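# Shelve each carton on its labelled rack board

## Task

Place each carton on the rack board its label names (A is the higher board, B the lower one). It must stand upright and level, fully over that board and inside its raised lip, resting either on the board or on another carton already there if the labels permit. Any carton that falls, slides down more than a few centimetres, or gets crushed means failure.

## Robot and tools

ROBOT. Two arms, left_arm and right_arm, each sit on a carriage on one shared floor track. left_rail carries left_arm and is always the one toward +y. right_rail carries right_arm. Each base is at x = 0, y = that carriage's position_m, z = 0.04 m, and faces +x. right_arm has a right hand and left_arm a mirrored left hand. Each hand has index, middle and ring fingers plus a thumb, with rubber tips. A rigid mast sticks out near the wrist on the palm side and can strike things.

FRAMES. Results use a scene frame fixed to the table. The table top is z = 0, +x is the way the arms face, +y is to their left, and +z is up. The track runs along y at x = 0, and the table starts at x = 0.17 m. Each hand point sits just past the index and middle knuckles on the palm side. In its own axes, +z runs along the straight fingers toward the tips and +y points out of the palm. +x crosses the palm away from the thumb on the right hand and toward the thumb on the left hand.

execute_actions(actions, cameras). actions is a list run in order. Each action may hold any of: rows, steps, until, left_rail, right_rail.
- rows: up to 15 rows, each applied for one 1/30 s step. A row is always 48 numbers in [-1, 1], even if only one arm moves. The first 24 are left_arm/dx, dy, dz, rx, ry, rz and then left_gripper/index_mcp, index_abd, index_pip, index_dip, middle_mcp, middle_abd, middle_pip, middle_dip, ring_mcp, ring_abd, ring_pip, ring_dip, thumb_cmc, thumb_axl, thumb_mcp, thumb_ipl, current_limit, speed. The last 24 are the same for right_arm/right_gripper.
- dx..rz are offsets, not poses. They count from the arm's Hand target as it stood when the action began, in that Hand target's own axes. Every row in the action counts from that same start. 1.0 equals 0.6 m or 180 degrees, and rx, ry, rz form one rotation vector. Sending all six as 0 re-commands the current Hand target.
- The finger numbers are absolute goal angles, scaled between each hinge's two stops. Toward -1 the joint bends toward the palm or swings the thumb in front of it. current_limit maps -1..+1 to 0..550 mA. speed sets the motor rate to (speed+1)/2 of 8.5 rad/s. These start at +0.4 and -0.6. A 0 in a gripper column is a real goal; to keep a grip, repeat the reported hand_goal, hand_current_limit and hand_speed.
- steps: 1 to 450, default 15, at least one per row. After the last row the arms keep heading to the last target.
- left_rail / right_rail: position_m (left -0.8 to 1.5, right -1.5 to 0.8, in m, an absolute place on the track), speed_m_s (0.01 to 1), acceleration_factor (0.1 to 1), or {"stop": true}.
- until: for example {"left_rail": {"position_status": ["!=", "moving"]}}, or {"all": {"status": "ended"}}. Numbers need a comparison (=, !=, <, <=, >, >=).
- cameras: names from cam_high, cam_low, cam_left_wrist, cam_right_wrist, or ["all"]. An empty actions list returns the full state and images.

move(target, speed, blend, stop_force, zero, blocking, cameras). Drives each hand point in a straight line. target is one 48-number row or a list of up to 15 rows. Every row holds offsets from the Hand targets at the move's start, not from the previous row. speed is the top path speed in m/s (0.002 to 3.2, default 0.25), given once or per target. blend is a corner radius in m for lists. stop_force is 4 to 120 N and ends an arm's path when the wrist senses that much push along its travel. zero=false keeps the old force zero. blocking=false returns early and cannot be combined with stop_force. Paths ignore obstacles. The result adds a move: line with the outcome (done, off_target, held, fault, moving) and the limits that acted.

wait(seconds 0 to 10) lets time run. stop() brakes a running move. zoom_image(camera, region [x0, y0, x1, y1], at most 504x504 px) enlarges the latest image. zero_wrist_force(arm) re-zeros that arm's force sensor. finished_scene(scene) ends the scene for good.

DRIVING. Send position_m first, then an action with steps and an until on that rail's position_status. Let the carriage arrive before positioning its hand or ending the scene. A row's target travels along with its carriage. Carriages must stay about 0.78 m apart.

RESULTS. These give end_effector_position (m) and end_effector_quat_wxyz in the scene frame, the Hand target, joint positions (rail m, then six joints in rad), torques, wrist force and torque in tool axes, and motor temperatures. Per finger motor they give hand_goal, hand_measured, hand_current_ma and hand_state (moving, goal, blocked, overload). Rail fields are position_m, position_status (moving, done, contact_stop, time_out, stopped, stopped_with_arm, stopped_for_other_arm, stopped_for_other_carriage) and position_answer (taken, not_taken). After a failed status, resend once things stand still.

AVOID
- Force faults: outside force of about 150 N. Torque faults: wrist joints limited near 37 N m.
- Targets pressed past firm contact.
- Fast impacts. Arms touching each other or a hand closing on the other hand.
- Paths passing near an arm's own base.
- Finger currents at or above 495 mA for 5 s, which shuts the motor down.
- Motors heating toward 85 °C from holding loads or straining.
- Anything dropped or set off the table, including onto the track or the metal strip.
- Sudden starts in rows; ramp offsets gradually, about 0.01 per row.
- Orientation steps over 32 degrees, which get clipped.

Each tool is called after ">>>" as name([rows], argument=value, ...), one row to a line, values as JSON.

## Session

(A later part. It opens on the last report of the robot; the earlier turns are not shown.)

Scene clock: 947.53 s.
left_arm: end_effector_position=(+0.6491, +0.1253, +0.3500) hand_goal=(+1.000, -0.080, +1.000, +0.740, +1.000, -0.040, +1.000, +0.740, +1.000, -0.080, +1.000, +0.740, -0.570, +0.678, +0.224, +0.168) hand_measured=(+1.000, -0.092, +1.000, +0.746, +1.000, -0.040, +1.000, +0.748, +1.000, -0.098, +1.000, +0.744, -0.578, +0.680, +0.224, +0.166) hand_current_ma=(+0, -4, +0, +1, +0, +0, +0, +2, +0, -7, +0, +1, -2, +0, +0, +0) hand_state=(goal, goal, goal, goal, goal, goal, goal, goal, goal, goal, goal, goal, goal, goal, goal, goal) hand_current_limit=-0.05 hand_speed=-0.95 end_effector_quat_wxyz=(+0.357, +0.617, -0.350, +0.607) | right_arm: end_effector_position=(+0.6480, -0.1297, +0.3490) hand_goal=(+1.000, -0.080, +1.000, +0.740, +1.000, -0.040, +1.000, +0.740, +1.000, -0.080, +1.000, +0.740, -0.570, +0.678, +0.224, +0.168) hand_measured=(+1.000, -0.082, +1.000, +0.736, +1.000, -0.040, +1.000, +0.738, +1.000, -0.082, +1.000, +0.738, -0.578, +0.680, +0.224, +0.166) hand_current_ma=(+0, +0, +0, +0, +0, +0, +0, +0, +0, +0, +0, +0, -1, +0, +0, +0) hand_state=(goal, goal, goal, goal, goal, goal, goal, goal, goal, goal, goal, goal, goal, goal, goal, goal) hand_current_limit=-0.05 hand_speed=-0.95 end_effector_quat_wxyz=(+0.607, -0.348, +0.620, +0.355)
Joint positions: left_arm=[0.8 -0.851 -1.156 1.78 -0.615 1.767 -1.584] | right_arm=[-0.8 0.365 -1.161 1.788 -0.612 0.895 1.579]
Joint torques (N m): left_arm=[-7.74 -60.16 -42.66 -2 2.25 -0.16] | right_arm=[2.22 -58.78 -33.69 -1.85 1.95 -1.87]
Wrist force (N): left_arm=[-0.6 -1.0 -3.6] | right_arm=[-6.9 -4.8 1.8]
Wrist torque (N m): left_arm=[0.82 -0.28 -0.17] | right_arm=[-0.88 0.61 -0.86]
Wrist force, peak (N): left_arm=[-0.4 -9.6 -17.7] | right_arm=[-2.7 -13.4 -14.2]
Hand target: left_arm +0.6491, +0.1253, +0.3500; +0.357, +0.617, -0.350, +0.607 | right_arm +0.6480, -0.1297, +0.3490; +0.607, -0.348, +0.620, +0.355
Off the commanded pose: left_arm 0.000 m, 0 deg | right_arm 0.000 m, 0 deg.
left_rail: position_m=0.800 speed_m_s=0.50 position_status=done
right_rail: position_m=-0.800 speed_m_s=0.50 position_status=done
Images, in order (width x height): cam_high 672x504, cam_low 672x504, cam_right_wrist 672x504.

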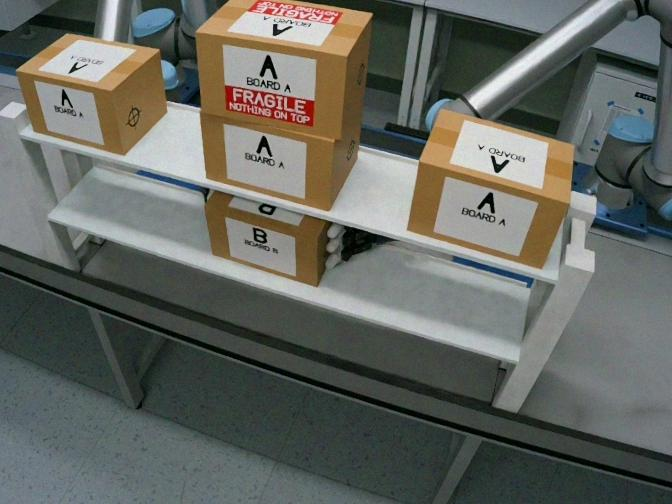

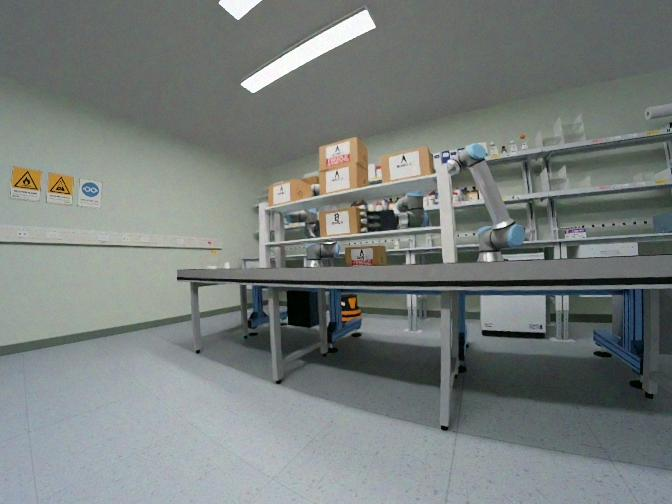

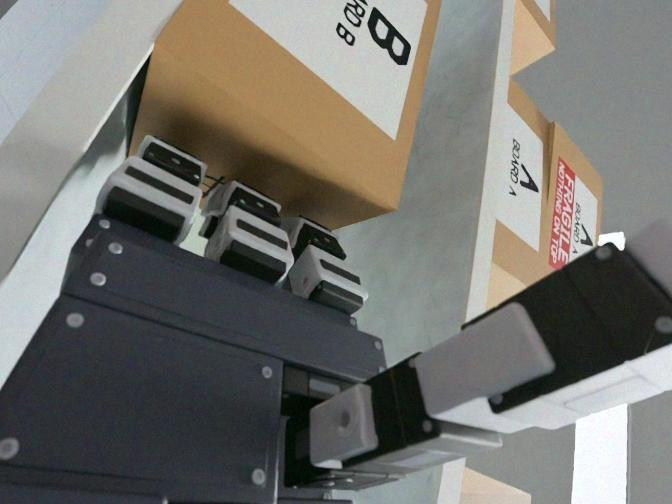

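>>> move([
  [0,0,0,0,0,0, 1,-0.08,1,0.9, 1,-0.04,1,0.9, 1,-0.08,1,0.9, -0.571,0.678,0.2247,0.1676, 0,-0.8, 0,0,0,0,0,0, 1,-0.08,1,0.9, 1,-0.04,1,0.9, 1,-0.08,1,0.9, -0.571,0.678,0.2247,0.1676, 0,-0.8],
  [0.009998,-0.020679,-0.036167,0,0,0, 1,-0.08,1,0.9, 1,-0.04,1,0.9, 1,-0.08,1,0.9, -0.571,0.678,0.2247,0.1676, 0,-0.8, -0.009998,-0.020679,-0.036167,0,0,0, 1,-0.08,1,0.9, 1,-0.04,1,0.9, 1,-0.08,1,0.9, -0.571,0.678,0.2247,0.1676, 0,-0.8],
  [0.004189,0.26795,-0.202821,0,0,0, 1,-0.08,1,0.9, 1,-0.04,1,0.9, 1,-0.08,1,0.9, -0.571,0.678,0.2247,0.1676, 0,-0.8, -0.004189,0.26795,-0.202821,0,0,0, 1,-0.08,1,0.9, 1,-0.04,1,0.9, 1,-0.08,1,0.9, -0.571,0.678,0.2247,0.1676, 0,-0.8],
], speed=[0.02,0.02,0.06], cameras=["cam_low","cam_high","cam_right_wrist","cam_left_wrist"])

>>> zoom_image(camera="cam_low", region=[290, 190, 380, 258])

>>> zoom_image(camera="cam_high", region=[190, 160, 390, 310])

Scene clock: 958.53 s.
left_arm: end_effector_position=(+0.4491, +0.1503, +0.3559) hand_goal=(+1.000, -0.080, +1.000, +0.900, +1.000, -0.040, +1.000, +0.900, +1.000, -0.080, +1.000, +0.900, -0.570, +0.678, +0.224, +0.168) hand_measured=(+1.000, -0.092, +1.000, +0.898, +1.000, -0.040, +1.000, +0.898, +1.000, -0.090, +1.000, +0.896, -0.578, +0.680, +0.224, +0.166) hand_current_ma=(+0, -4, +0, +0, +0, +0, +0, +0, +0, -3, +0, +0, -2, +0, +0, +0) hand_state=(goal, goal, goal, goal, goal, goal, goal, goal, goal, goal, goal, goal, goal, goal, goal, goal) hand_current_limit=0.00 hand_speed=-0.80 end_effector_quat_wxyz=(+0.357, +0.617, -0.350, +0.607) | right_arm: end_effector_position=(+0.4479, -0.1535, +0.3557) hand_goal=(+1.000, -0.080, +1.000, +0.900, +1.000, -0.040, +1.000, +0.900, +1.000, -0.080, +1.000, +0.900, -0.570, +0.678, +0.224, +0.168) hand_measured=(+1.000, -0.082, +1.000, +0.896, +1.000, -0.040, +1.000, +0.898, +1.000, -0.082, +1.000, +0.898, -0.578, +0.680, +0.224, +0.166) hand_current_ma=(+0, +0, +0, +0, +0, +0, +0, +0, +0, +0, +0, +0, -1, +0, +0, +0) hand_state=(goal, goal, goal, goal, goal, goal, goal, goal, goal, goal, goal, goal, goal, goal, goal, goal) hand_current_limit=0.00 hand_speed=-0.80 end_effector_quat_wxyz=(+0.607, -0.348, +0.620, +0.355)
Joint positions: left_arm=[0.8 -1.094 -1.408 2.115 -0.7 1.524 -1.586] | right_arm=[-0.8 0.46 -1.413 2.122 -0.695 0.99 1.58]
Joint torques (N m): left_arm=[-20.12 -57.02 -26.28 -6.05 -2.83 -1.62] | right_arm=[11.77 -59.6 -24.13 -3.7 3.84 2.85]
Wrist force (N): left_arm=[0.3 0.1 -1.6] | right_arm=[-6.6 -4.9 1.8]
Wrist torque (N m): left_arm=[0.27 -0.17 -0.11] | right_arm=[-0.90 0.60 -0.81]
Wrist force, peak (N): left_arm=[-0.3 -1.1 -4.3] | right_arm=[-7.0 -5.3 1.7]
Hand target: left_arm +0.4491, +0.1503, +0.3559; +0.357, +0.617, -0.350, +0.607 | right_arm +0.4478, -0.1535, +0.3557; +0.607, -0.348, +0.620, +0.355
Off the commanded pose: left_arm 0.000 m, 0 deg | right_arm 0.000 m, 0 deg.
left_rail: position_m=0.800 speed_m_s=0.50 position_status=done
right_rail: position_m=-0.800 speed_m_s=0.50 position_status=done
move: done

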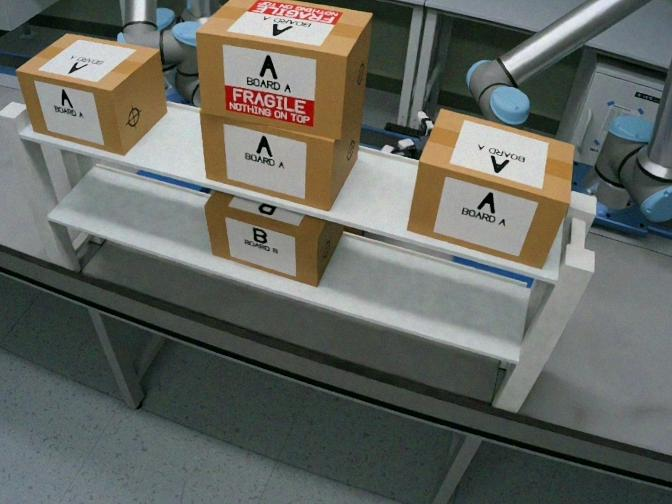

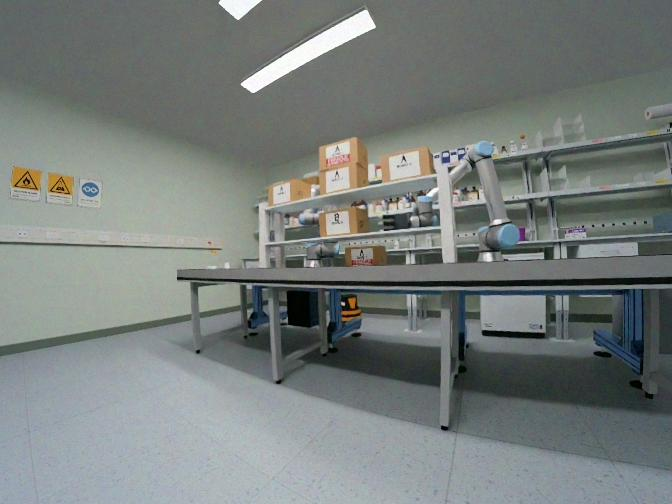

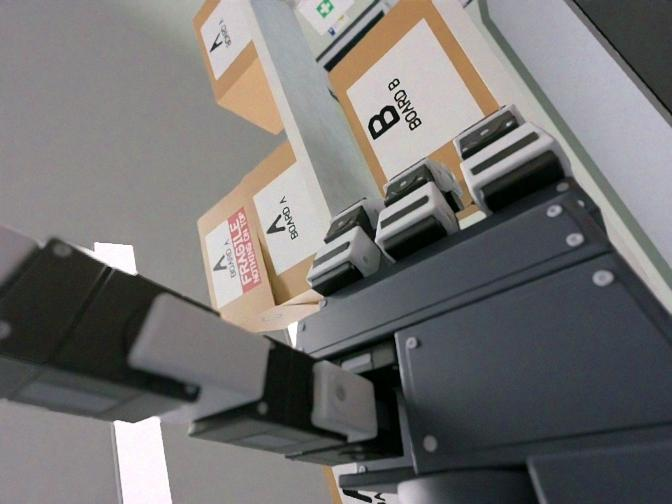

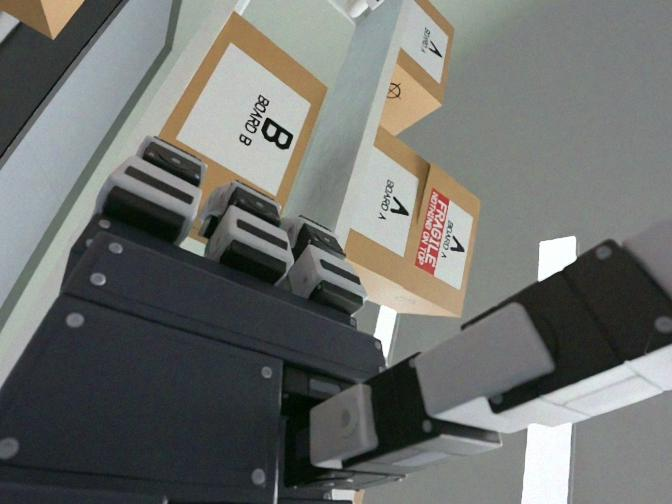

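Scaled by 5.600 from the camera's 672x504 image, which has a finer 960x720 frame.

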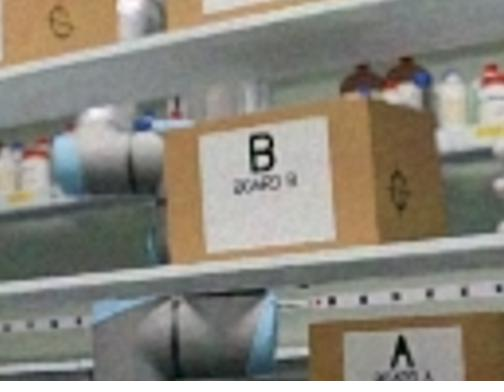

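Scaled by 2.520 from the camera's 672x504 image, which has a finer 960x720 frame.

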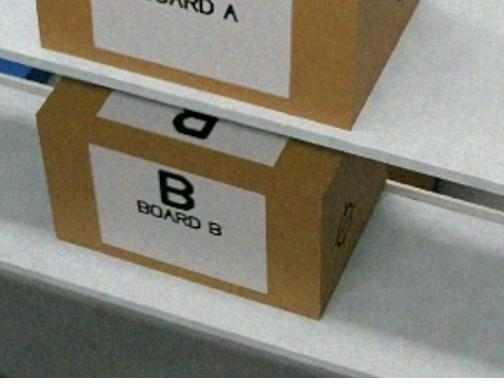

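>>> zoom_image(camera="cam_left_wrist", region=[60, 0, 400, 250])

>>> zoom_image(camera="cam_right_wrist", region=[230, 0, 570, 250])

>>> zoom_image(camera="cam_high", region=[190, 185, 350, 305])

Scaled by 1.482 from the camera's 672x504 image, which has a finer 960x720 frame.

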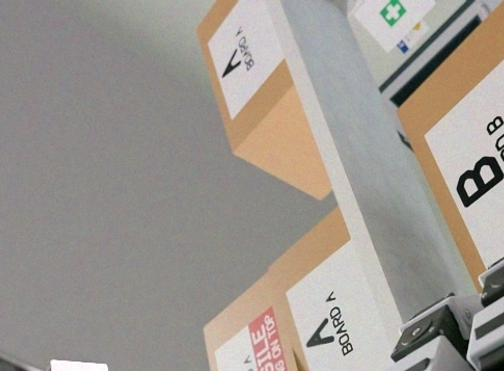

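Scaled by 1.482 from the camera's 672x504 image, which has a finer 960x720 frame.

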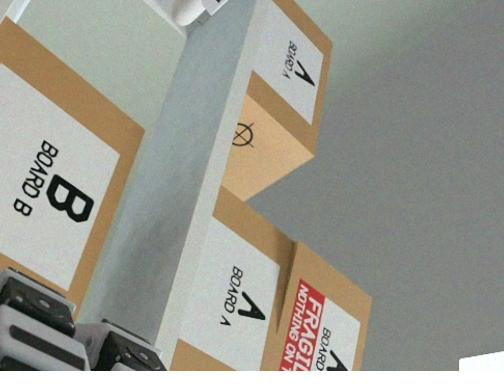

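Scaled by 3.150 from the camera's 672x504 image, which has a finer 960x720 frame.

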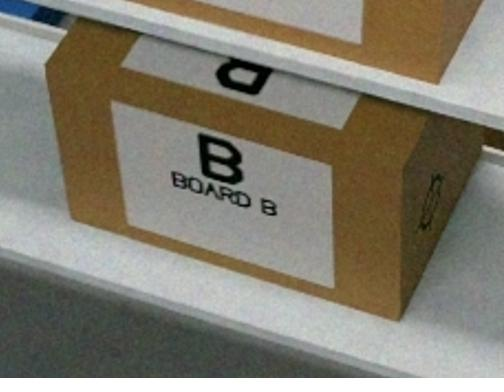

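>>> zoom_image(camera="cam_left_wrist", region=[320, 0, 600, 200])

>>> zoom_image(camera="cam_right_wrist", region=[90, 0, 370, 200])

Scaled by 1.800 from the camera's 672x504 image, which has a finer 960x720 frame.

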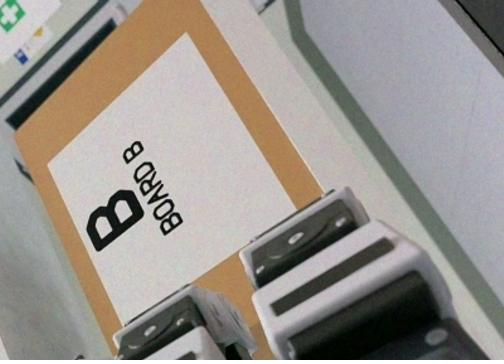

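Scaled by 1.800 from the camera's 672x504 image, which has a finer 960x720 frame.

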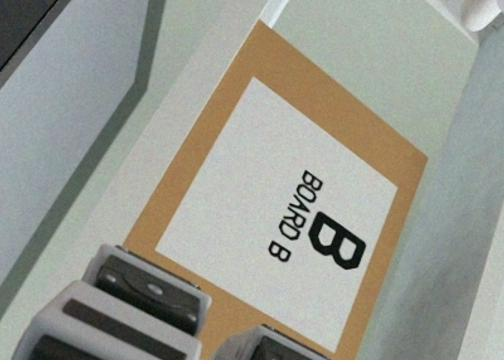

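>>> zoom_image(camera="cam_left_wrist", region=[400, 0, 540, 120])

>>> zoom_image(camera="cam_right_wrist", region=[130, 0, 270, 150])

Scaled by 3.600 from the camera's 672x504 image, which has a finer 960x720 frame.

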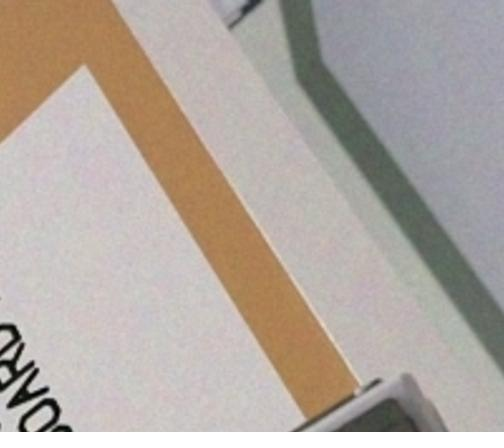

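Scaled by 3.360 from the camera's 672x504 image, which has a finer 960x720 frame.

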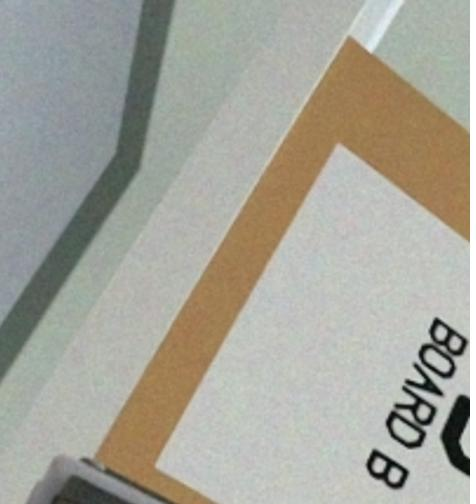

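>>> move([
  [-0.024995,0.057953,0.101248,0,0,0, 1,0,1,0.65, 1,0,1,0.65, 1,0,1,0.65, -0.571,0.678,0.2247,0.1676, 0.5,-0.7, 0.024995,0.057953,0.101248,0,0,0, 1,0,1,0.65, 1,0,1,0.65, 1,0,1,0.65, -0.571,0.678,0.2247,0.1676, 0.5,-0.7],
  [-0.023252,-0.028636,0.151244,0,0,0, 1,0,1,0.65, 1,0,1,0.65, 1,0,1,0.65, -0.571,0.678,0.2247,0.1676, 0.5,-0.7, 0.023252,-0.028636,0.151244,0,0,0, 1,0,1,0.65, 1,0,1,0.65, 1,0,1,0.65, -0.571,0.678,0.2247,0.1676, 0.5,-0.7],
], speed=[0.06,0.04], cameras=["cam_low","cam_high","cam_right_wrist","cam_left_wrist"])

Scene clock: 969.50 s.
left_arm: end_effector_position=(+0.5090, +0.0803, +0.3410) hand_goal=(+1.000, +0.000, +1.000, +0.650, +1.000, +0.000, +1.000, +0.650, +1.000, +0.000, +1.000, +0.650, -0.570, +0.678, +0.224, +0.168) hand_measured=(+1.000, -0.012, +1.000, +0.652, +1.000, -0.012, +1.000, +0.652, +1.000, -0.010, +1.000, +0.654, -0.578, +0.680, +0.224, +0.166) hand_current_ma=(+0, -4, +0, +0, +0, -3, +0, +0, +0, -3, +0, +0, -2, +0, +0, +0) hand_state=(goal, goal, goal, goal, goal, goal, goal, goal, goal, goal, goal, goal, goal, goal, goal, goal) hand_current_limit=0.50 hand_speed=-0.70 end_effector_quat_wxyz=(+0.357, +0.617, -0.350, +0.607) | right_arm: end_effector_position=(+0.5081, -0.0839, +0.3404) hand_goal=(+1.000, +0.000, +1.000, +0.650, +1.000, +0.000, +1.000, +0.650, +1.000, +0.000, +1.000, +0.650, -0.570, +0.678, +0.224, +0.168) hand_measured=(+1.000, -0.012, +1.000, +0.654, +1.000, -0.012, +1.000, +0.652, +1.000, -0.010, +1.000, +0.652, -0.578, +0.680, +0.224, +0.166) hand_current_ma=(+0, -2, +0, +0, +0, -2, +0, +0, +0, -1, +0, +0, -1, +0, +0, +0) hand_state=(goal, goal, goal, goal, goal, goal, goal, goal, goal, goal, goal, goal, goal, goal, goal, goal) hand_current_limit=0.50 hand_speed=-0.70 end_effector_quat_wxyz=(+0.607, -0.348, +0.620, +0.355)
Joint positions: left_arm=[0.8 -1.061 -1.256 1.948 -0.684 1.557 -1.586] | right_arm=[-0.8 0.518 -1.261 1.955 -0.681 1.047 1.581]
Joint torques (N m): left_arm=[15.14 -44.64 -42.07 0.76 2.98 1.97] | right_arm=[-15.49 -48.3 -43.06 0.51 -3.35 -2.37]
Wrist force (N): left_arm=[0.2 0.1 -1.7] | right_arm=[-6.3 -4.7 2.1]
Wrist torque (N m): left_arm=[0.28 -0.15 -0.11] | right_arm=[-0.87 0.52 -0.78]
Wrist force, peak (N): left_arm=[0.3 -0.5 -2.1] | right_arm=[-7.1 -4.9 2.0]
Hand target: left_arm +0.5091, +0.0803, +0.3410; +0.357, +0.617, -0.350, +0.607 | right_arm +0.5082, -0.0839, +0.3404; +0.607, -0.348, +0.620, +0.355
Off the commanded pose: left_arm 0.000 m, 0 deg | right_arm 0.000 m, 0 deg.
left_rail: position_m=0.800 speed_m_s=0.50 position_status=done
right_rail: position_m=-0.800 speed_m_s=0.50 position_status=done
move: done

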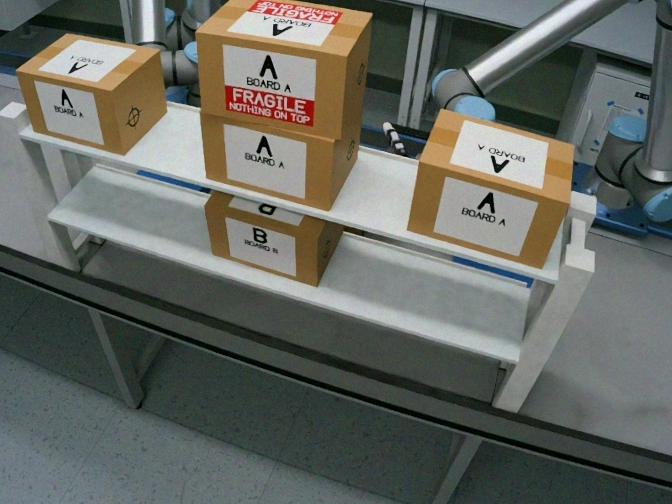

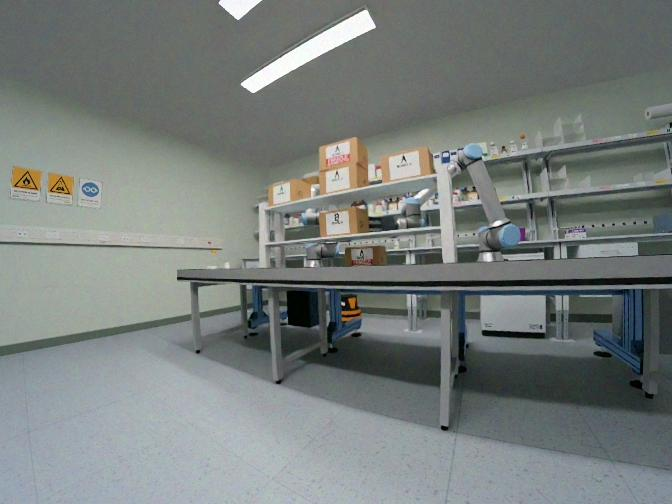

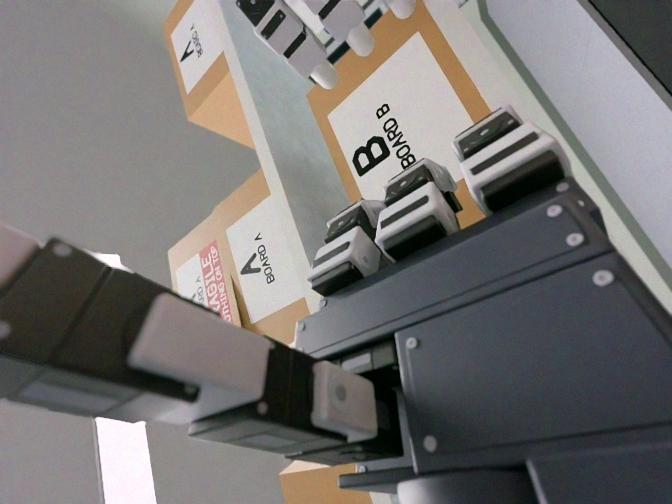

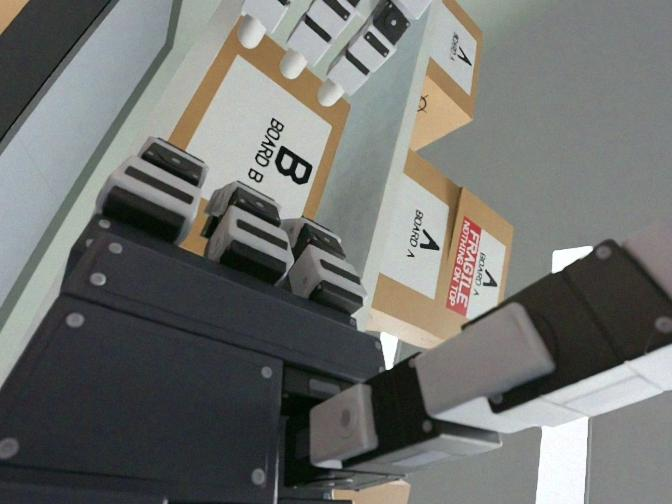

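>>> execute_actions(actions=[], cameras=["all"])

Scene clock: 973.87 s.
left_arm: end_effector_position=(+0.5091, +0.0803, +0.3410) hand_goal=(+1.000, +0.000, +1.000, +0.650, +1.000, +0.000, +1.000, +0.650, +1.000, +0.000, +1.000, +0.650, -0.570, +0.678, +0.224, +0.168) hand_measured=(+1.000, -0.012, +1.000, +0.652, +1.000, -0.012, +1.000, +0.652, +1.000, -0.010, +1.000, +0.654, -0.578, +0.680, +0.224, +0.166) hand_current_ma=(+0, -4, +0, +0, +0, -3, +0, +0, +0, -3, +0, +0, -2, +0, +0, +0) hand_state=(goal, goal, goal, goal, goal, goal, goal, goal, goal, goal, goal, goal, goal, goal, goal, goal) hand_current_limit=0.50 hand_speed=-0.70 end_effector_quat_wxyz=(+0.357, +0.617, -0.350, +0.607) | right_arm: end_effector_position=(+0.5082, -0.0839, +0.3404) hand_goal=(+1.000, +0.000, +1.000, +0.650, +1.000, +0.000, +1.000, +0.650, +1.000, +0.000, +1.000, +0.650, -0.570, +0.678, +0.224, +0.168) hand_measured=(+1.000, -0.012, +1.000, +0.654, +1.000, -0.012, +1.000, +0.652, +1.000, -0.010, +1.000, +0.652, -0.578, +0.680, +0.224, +0.166) hand_current_ma=(+0, -2, +0, +0, +0, -2, +0, +0, +0, -1, +0, +0, -1, +0, +0, +0) hand_state=(goal, goal, goal, goal, goal, goal, goal, goal, goal, goal, goal, goal, goal, goal, goal, goal) hand_current_limit=0.50 hand_speed=-0.70 end_effector_quat_wxyz=(+0.607, -0.348, +0.620, +0.355)
Joint positions: left_arm=[0.8 -1.061 -1.256 1.948 -0.684 1.557 -1.586] | right_arm=[-0.8 0.518 -1.261 1.955 -0.681 1.047 1.581]
Joint velocities: within noise
Joint torques (N m): left_arm=[14.87 -43.71 -42.18 1.25 2.67 1.73] | right_arm=[-14.5 -47.2 -43.7 0.5 -3.18 -2.54]
Motor temperatures (°C): left_arm=[29 23 30 30 35 32] | right_arm=[26 24 28 33 31 33]
Wrist force (N): left_arm=[0.1 0.1 -1.4] | right_arm=[-6.3 -4.7 1.7]
Wrist torque (N m): left_arm=[0.26 -0.13 -0.12] | right_arm=[-0.85 0.53 -0.79]
Wrist force, peak (N): left_arm=[0.3 0.2 -2.0] | right_arm=[-6.7 -4.9 2.0]
Hand target: left_arm +0.5091, +0.0803, +0.3410; +0.357, +0.617, -0.350, +0.607 | right_arm +0.5082, -0.0839, +0.3404; +0.607, -0.348, +0.620, +0.355
Off the commanded pose: left_arm 0.000 m, 0 deg | right_arm 0.000 m, 0 deg.
left_rail: position_m=0.800 speed_m_s=0.50 position_status=done
right_rail: position_m=-0.800 speed_m_s=0.50 position_status=done

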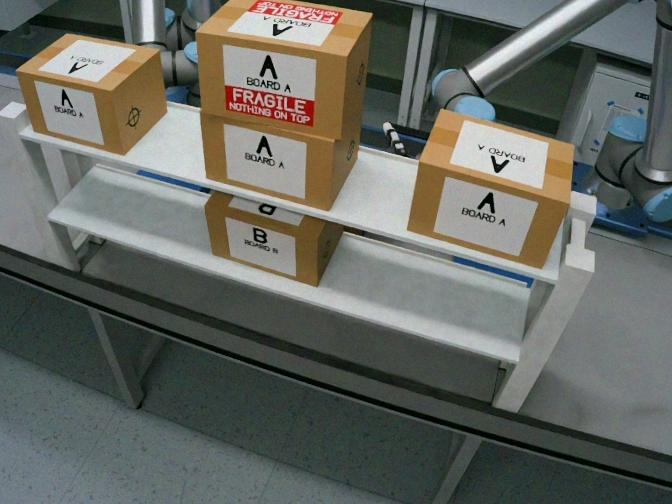

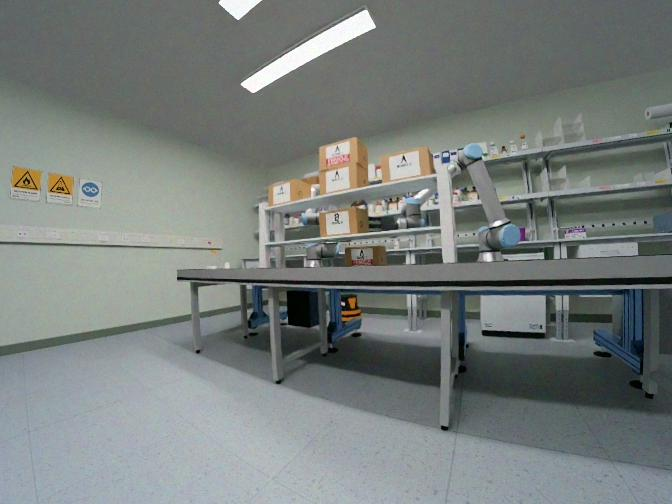

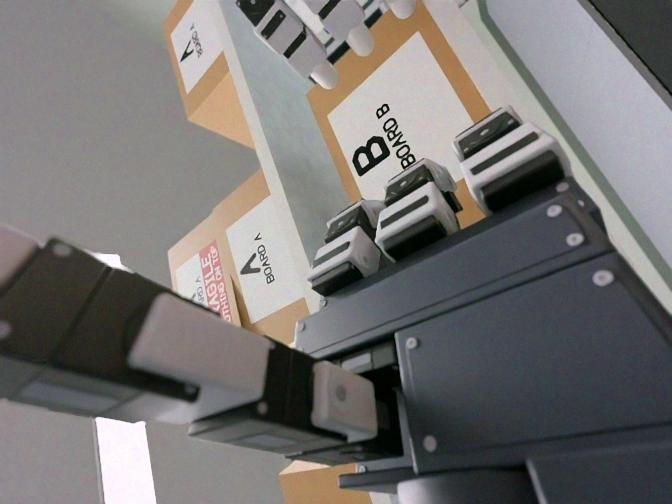

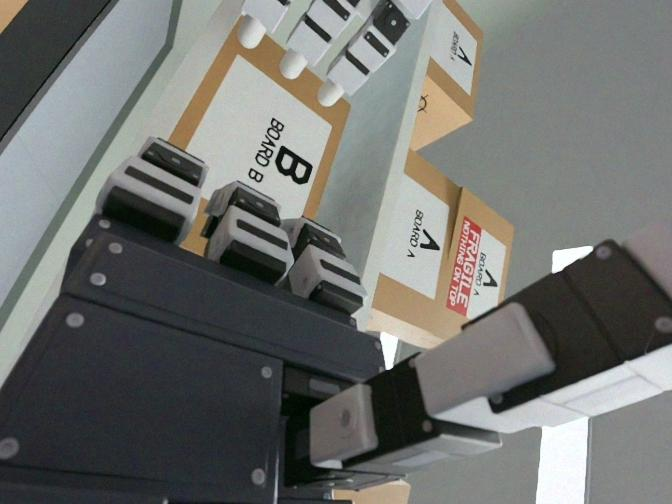

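>>> move(target=[0.000872,-0.043295,0.024998,0,0,0,1,0,1,0.65,1,0,1,0.65,1,0,1,0.65,-0.57,0.678,0.224,0.168,0.5,-0.7,-0.000898,-0.044593,0.025748,0,0,0,1,0,1,0.65,1,0,1,0.65,1,0,1,0.65,-0.57,0.678,0.224,0.168,0.5,-0.7], speed=0.01, stop_force=5, cameras=["cam_left_wrist", "cam_right_wrist", "cam_low"])

Scene clock: 978.50 s.
left_arm: end_effector_position=(+0.5391, +0.0803, +0.3410) hand_goal=(+1.000, +0.000, +1.000, +0.650, +1.000, +0.000, +1.000, +0.650, +1.000, +0.000, +1.000, +0.650, -0.570, +0.678, +0.224, +0.168) hand_measured=(+0.998, -0.012, +1.000, +0.652, +1.000, -0.012, +1.000, +0.652, +1.000, -0.010, +1.000, +0.654, -0.578, +0.680, +0.224, +0.166) hand_current_ma=(+0, -3, +0, +0, +0, -3, +0, +0, +0, -3, +0, +0, -2, +0, +0, +0) hand_state=(goal, goal, goal, goal, goal, goal, goal, goal, goal, goal, goal, goal, goal, goal, goal, goal) hand_current_limit=0.50 hand_speed=-0.70 end_effector_quat_wxyz=(+0.357, +0.617, -0.350, +0.607) | right_arm: end_effector_position=(+0.5391, -0.0841, +0.3403) hand_goal=(+1.000, +0.000, +1.000, +0.650, +1.000, +0.000, +1.000, +0.650, +1.000, +0.000, +1.000, +0.650, -0.570, +0.678, +0.224, +0.168) hand_measured=(+0.998, -0.010, +1.000, +0.652, +1.000, -0.012, +1.000, +0.652, +1.000, -0.010, +1.000, +0.652, -0.578, +0.680, +0.224, +0.166) hand_current_ma=(+0, -1, +0, +0, +0, -2, +0, +0, +0, -1, +0, +0, -1, +0, +0, +0) hand_state=(goal, goal, goal, goal, goal, goal, goal, goal, goal, goal, goal, goal, goal, goal, goal, goal) hand_current_limit=0.50 hand_speed=-0.70 end_effector_quat_wxyz=(+0.607, -0.348, +0.620, +0.355)
Joint positions: left_arm=[0.8 -1.02 -1.226 1.905 -0.67 1.598 -1.585] | right_arm=[-0.8 0.494 -1.23 1.911 -0.667 1.023 1.581]
Joint torques (N m): left_arm=[16.03 -47.7 -42.89 1.16 2.42 1.83] | right_arm=[-15.31 -50.94 -44.75 0.4 -2.94 -2.58]
Wrist force (N): left_arm=[0.1 1.4 -2.3] | right_arm=[-6.1 -3.8 0.5]
Wrist torque (N m): left_arm=[0.38 -0.20 -0.12] | right_arm=[-0.76 0.54 -0.79]
Wrist force, peak (N): left_arm=[-0.4 1.4 -3.0] | right_arm=[-6.8 -4.9 1.6]
Hand target: left_arm +0.5391, +0.0803, +0.3410; +0.357, +0.617, -0.350, +0.607 | right_arm +0.5391, -0.0841, +0.3403; +0.607, -0.348, +0.620, +0.355
Off the commanded pose: left_arm 0.000 m, 0 deg | right_arm 0.000 m, 0 deg.
left_rail: position_m=0.800 speed_m_s=0.50 position_status=done
right_rail: position_m=-0.800 speed_m_s=0.50 position_status=done
move: done
Images, in order (width x height): cam_low 672x504, cam_left_wrist 672x504, cam_right_wrist 672x504.

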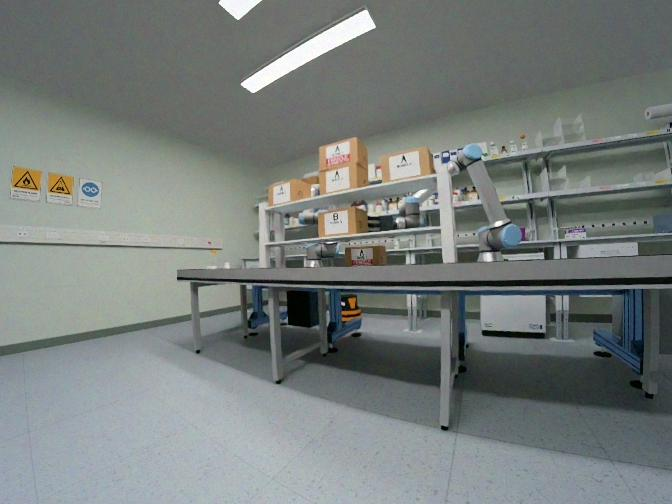

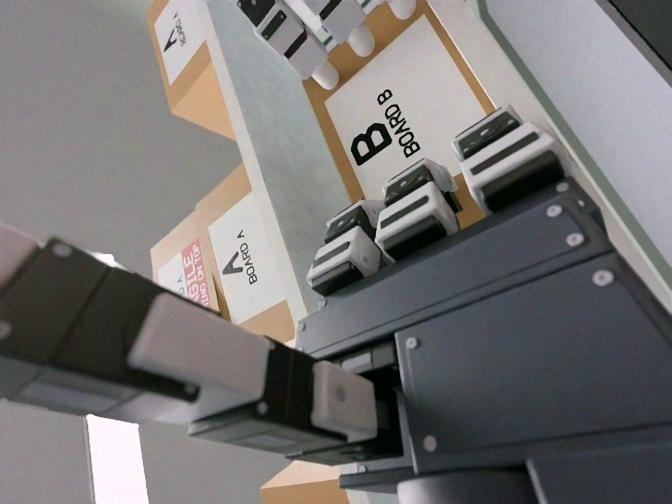

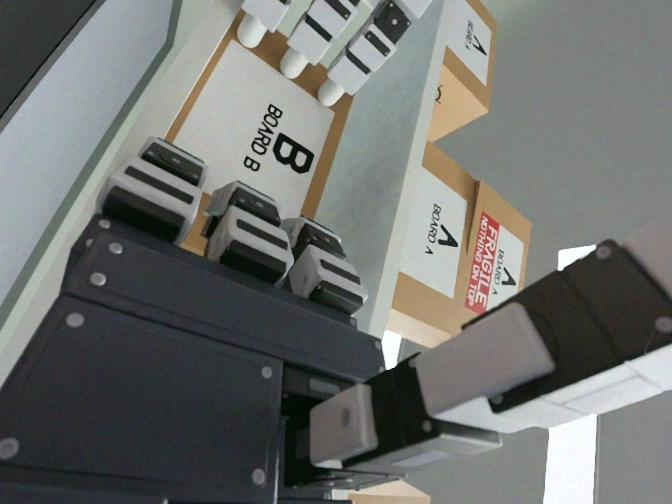

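>>> move(target=[0.000581,-0.028863,0.016665,0,0,0,1,0,1,0.65,1,0,1,0.65,1,0,1,0.65,-0.57,0.678,0.224,0.168,0.5,-0.7,-0.000581,-0.028863,0.016665,0,0,0,1,0,1,0.65,1,0,1,0.65,1,0,1,0.65,-0.57,0.678,0.224,0.168,0.5,-0.7], speed=0.008, stop_force=8, zero=false, cameras=["cam_high", "cam_left_wrist", "cam_right_wrist", "cam_low"])

>>> zoom_image(camera="cam_low", region=[290, 190, 380, 258])

>>> zoom_image(camera="cam_high", region=[190, 160, 390, 310])

Scene clock: 982.67 s.
left_arm: end_effector_position=(+0.5591, +0.0803, +0.3410) hand_goal=(+1.000, +0.000, +1.000, +0.650, +1.000, +0.000, +1.000, +0.650, +1.000, +0.000, +1.000, +0.650, -0.570, +0.678, +0.224, +0.168) hand_measured=(+0.998, -0.012, +1.000, +0.652, +1.000, -0.012, +1.000, +0.652, +1.000, -0.010, +1.000, +0.654, -0.578, +0.680, +0.224, +0.166) hand_current_ma=(+0, -3, +0, +0, +0, -3, +0, +0, +0, -3, +0, +0, -2, +0, +0, +0) hand_state=(goal, goal, goal, goal, goal, goal, goal, goal, goal, goal, goal, goal, goal, goal, goal, goal) hand_current_limit=0.50 hand_speed=-0.70 end_effector_quat_wxyz=(+0.357, +0.617, -0.350, +0.607) | right_arm: end_effector_position=(+0.5591, -0.0842, +0.3403) hand_goal=(+1.000, +0.000, +1.000, +0.650, +1.000, +0.000, +1.000, +0.650, +1.000, +0.000, +1.000, +0.650, -0.570, +0.678, +0.224, +0.168) hand_measured=(+0.998, -0.010, +1.000, +0.652, +1.000, -0.012, +1.000, +0.652, +1.000, -0.008, +1.000, +0.652, -0.578, +0.680, +0.224, +0.166) hand_current_ma=(+0, -1, +0, +0, +0, -2, +0, +0, +0, -1, +0, +0, -1, +0, +0, +0) hand_state=(goal, goal, goal, goal, goal, goal, goal, goal, goal, goal, goal, goal, goal, goal, goal, goal) hand_current_limit=0.50 hand_speed=-0.70 end_effector_quat_wxyz=(+0.607, -0.348, +0.620, +0.355)
Joint positions: left_arm=[0.8 -0.994 -1.206 1.874 -0.661 1.624 -1.585] | right_arm=[-0.8 0.479 -1.21 1.881 -0.657 1.009 1.581]
Joint torques (N m): left_arm=[16.19 -49.68 -43.16 1.14 2.38 1.93] | right_arm=[-14.65 -51.72 -44.26 0.31 -3.21 -2.4]
Wrist force (N): left_arm=[0.0 1.3 -2.5] | right_arm=[-5.9 -3.4 0.6]
Wrist torque (N m): left_arm=[0.34 -0.14 -0.10] | right_arm=[-0.75 0.46 -0.77]
Wrist force, peak (N): left_arm=[0.5 1.4 -2.8] | right_arm=[-6.6 -4.4 1.0]
Hand target: left_arm +0.5591, +0.0803, +0.3410; +0.357, +0.617, -0.350, +0.607 | right_arm +0.5591, -0.0842, +0.3403; +0.607, -0.348, +0.620, +0.355
Off the commanded pose: left_arm 0.000 m, 0 deg | right_arm 0.000 m, 0 deg.
left_rail: position_m=0.800 speed_m_s=0.50 position_status=done
right_rail: position_m=-0.800 speed_m_s=0.50 position_status=done
move: done

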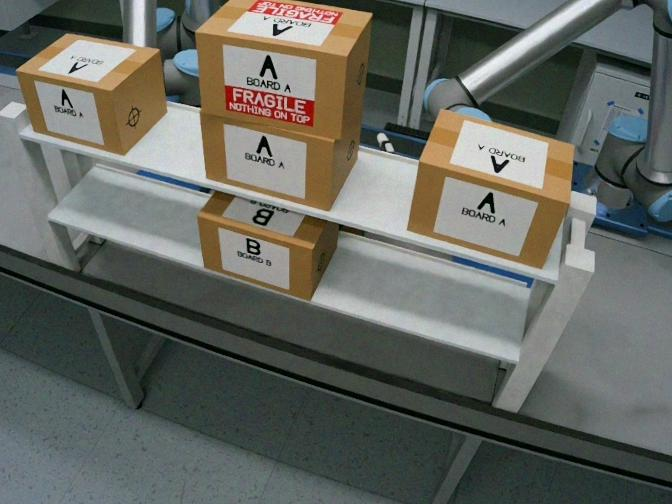

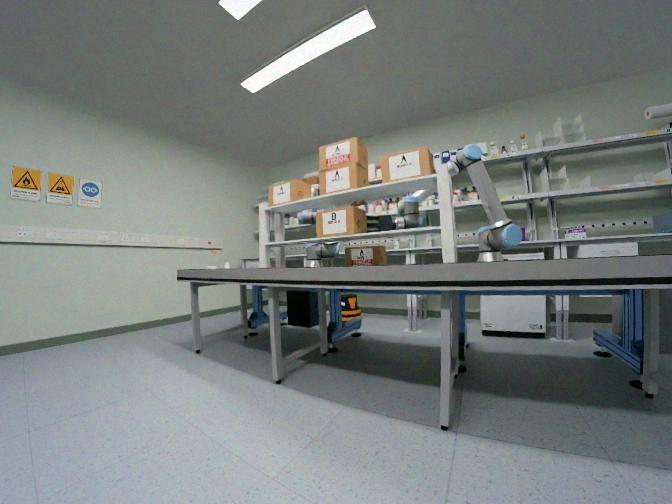

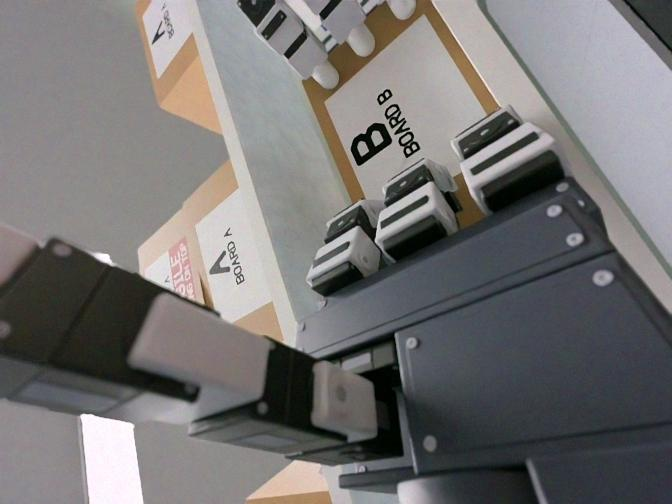

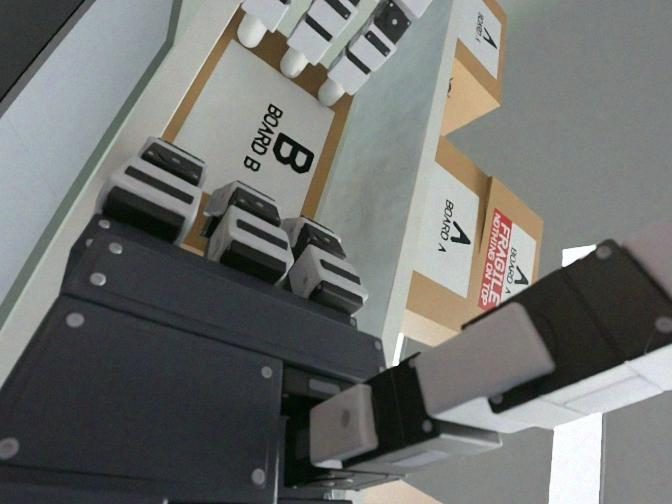

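Scaled by 5.600 from the camera's 672x504 image, which has a finer 960x720 frame.

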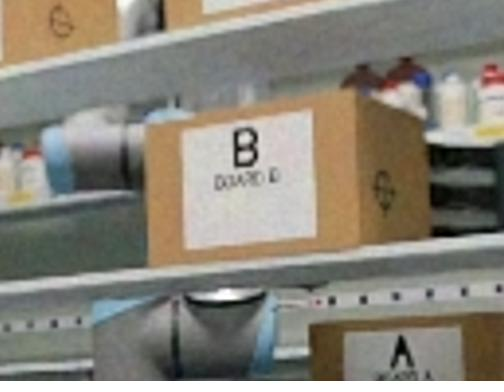

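Scaled by 2.520 from the camera's 672x504 image, which has a finer 960x720 frame.

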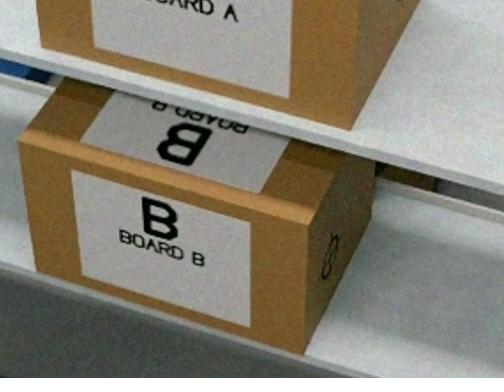

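>>> move([
  [-0.002615,0.129884,-0.074994,0,0,0,1,0,1,0.65,1,0,1,0.65,1,0,1,0.65,-0.57,0.678,0.224,0.168,0.5,-0.7,0.002615,0.129884,-0.074994,0,0,0,1,0,1,0.65,1,0,1,0.65,1,0,1,0.65,-0.57,0.678,0.224,0.168,0.5,-0.7],
  [-0.002615,0.055134,-0.204454,0,0,0,1,0,1,0.7,1,0,1,0.7,1,0,1,0.7,-0.57,0.678,0.224,0.168,-0.05,-0.7,0.002615,0.058384,-0.198824,0,0,0,1,0,1,0.7,1,0,1,0.7,1,0,1,0.7,-0.57,0.678,0.224,0.168,-0.05,-0.7],
], speed=[0.06, 0.1], cameras=["cam_high", "cam_left_wrist", "cam_right_wrist"])

Scene clock: 992.13 s.
left_arm: end_effector_position=(+0.4691, +0.1700, +0.3409) hand_goal=(+1.000, +0.000, +1.000, +0.700, +1.000, +0.000, +1.000, +0.700, +1.000, +0.000, +1.000, +0.700, -0.570, +0.678, +0.224, +0.168) hand_measured=(+0.998, -0.012, +1.000, +0.698, +1.000, -0.012, +1.000, +0.698, +1.000, -0.010, +1.000, +0.696, -0.578, +0.680, +0.224, +0.166) hand_current_ma=(+0, -3, +0, +0, +0, -3, +0, +0, +0, -3, +0, +0, -2, +0, +0, +0) hand_state=(goal, goal, goal, goal, goal, goal, goal, goal, goal, goal, goal, goal, goal, goal, goal, goal) hand_current_limit=-0.05 hand_speed=-0.70 end_effector_quat_wxyz=(+0.357, +0.617, -0.350, +0.607) | right_arm: end_effector_position=(+0.4686, -0.1694, +0.3406) hand_goal=(+1.000, +0.000, +1.000, +0.700, +1.000, +0.000, +1.000, +0.700, +1.000, +0.000, +1.000, +0.700, -0.570, +0.678, +0.224, +0.168) hand_measured=(+0.998, -0.010, +1.000, +0.696, +1.000, -0.012, +1.000, +0.698, +1.000, -0.006, +1.000, +0.698, -0.578, +0.680, +0.224, +0.166) hand_current_ma=(+0, -1, +0, +0, +0, -2, +0, +0, +0, +0, +0, +0, -1, +0, +0, +0) hand_state=(goal, goal, goal, goal, goal, goal, goal, goal, goal, goal, goal, goal, goal, goal, goal, goal) hand_current_limit=-0.05 hand_speed=-0.70 end_effector_quat_wxyz=(+0.607, -0.348, +0.620, +0.355)
Joint positions: left_arm=[0.8 -1.044 -1.387 2.125 -0.73 1.574 -1.586] | right_arm=[-0.8 0.416 -1.388 2.125 -0.723 0.946 1.58]
Joint torques (N m): left_arm=[14.43 -58.71 -24.48 -5.96 2.71 1.65] | right_arm=[-14.22 -59.95 -23.46 -3.58 -3.39 -2.67]
Wrist force (N): left_arm=[0.6 -0.3 -1.2] | right_arm=[-6.8 -5.0 2.1]
Wrist torque (N m): left_arm=[0.20 -0.20 -0.08] | right_arm=[-0.95 0.60 -0.84]
Wrist force, peak (N): left_arm=[0.3 1.4 -3.0] | right_arm=[-6.8 -5.0 2.1]
Hand target: left_arm +0.4691, +0.1700, +0.3409; +0.357, +0.617, -0.350, +0.607 | right_arm +0.4686, -0.1694, +0.3406; +0.607, -0.348, +0.620, +0.355
Off the commanded pose: left_arm 0.000 m, 0 deg | right_arm 0.000 m, 0 deg.
left_rail: position_m=0.800 speed_m_s=0.50 position_status=done
right_rail: position_m=-0.800 speed_m_s=0.50 position_status=done
move: done
Images, in order (width x height): cam_high 672x504, cam_left_wrist 672x504, cam_right_wrist 672x504.

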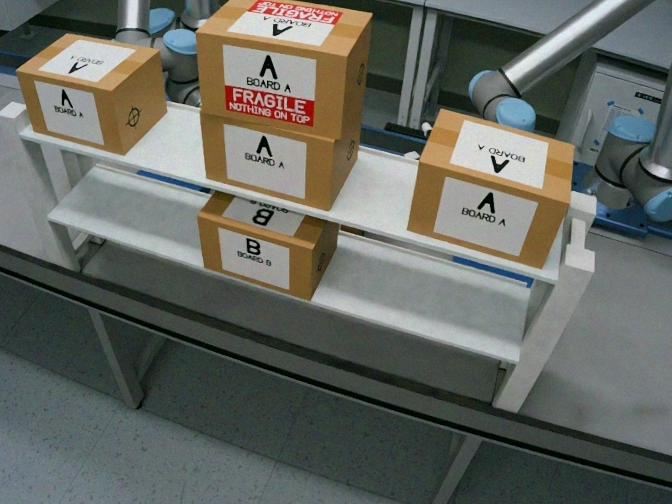

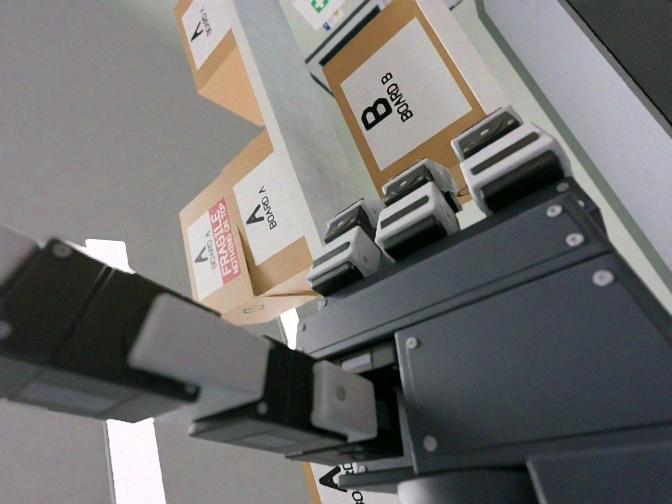

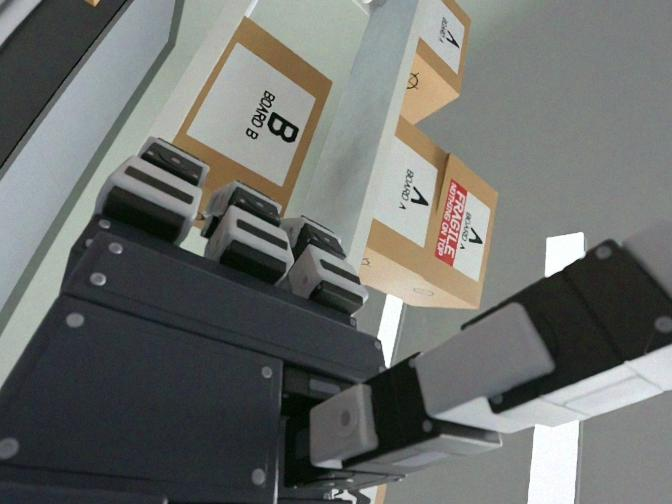

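>>> zoom_image(camera="cam_high", region=[190, 230, 350, 330])

>>> zoom_image(camera="cam_high", region=[40, 150, 540, 400])

Scaled by 3.150 from the camera's 672x504 image, which has a finer 960x720 frame.

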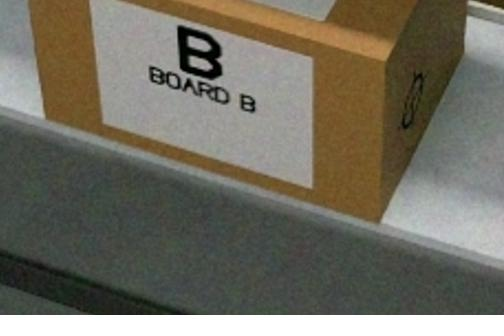

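Scaled by 1.008 from the camera's 672x504 image, which has a finer 960x720 frame.

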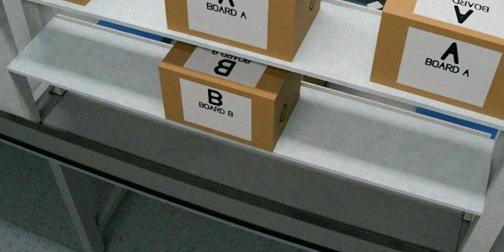

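>>> zoom_image(camera="cam_right_wrist", region=[140, 0, 360, 200])

>>> zoom_image(camera="cam_left_wrist", region=[300, 0, 520, 200])

Scaled by 2.291 from the camera's 672x504 image, which has a finer 960x720 frame.

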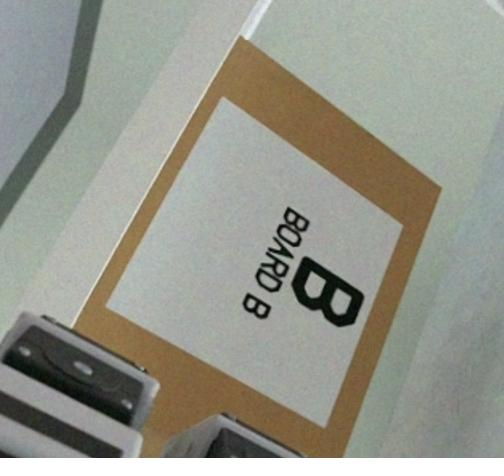

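Scaled by 2.291 from the camera's 672x504 image, which has a finer 960x720 frame.

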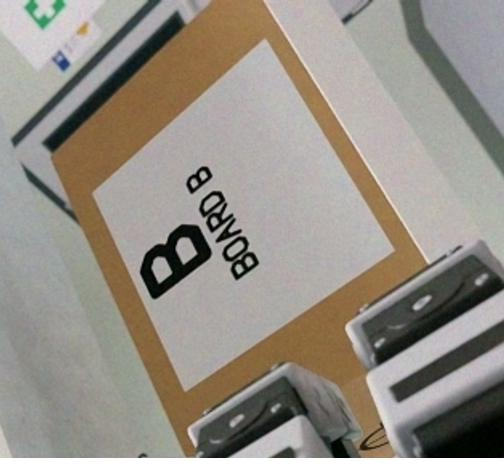

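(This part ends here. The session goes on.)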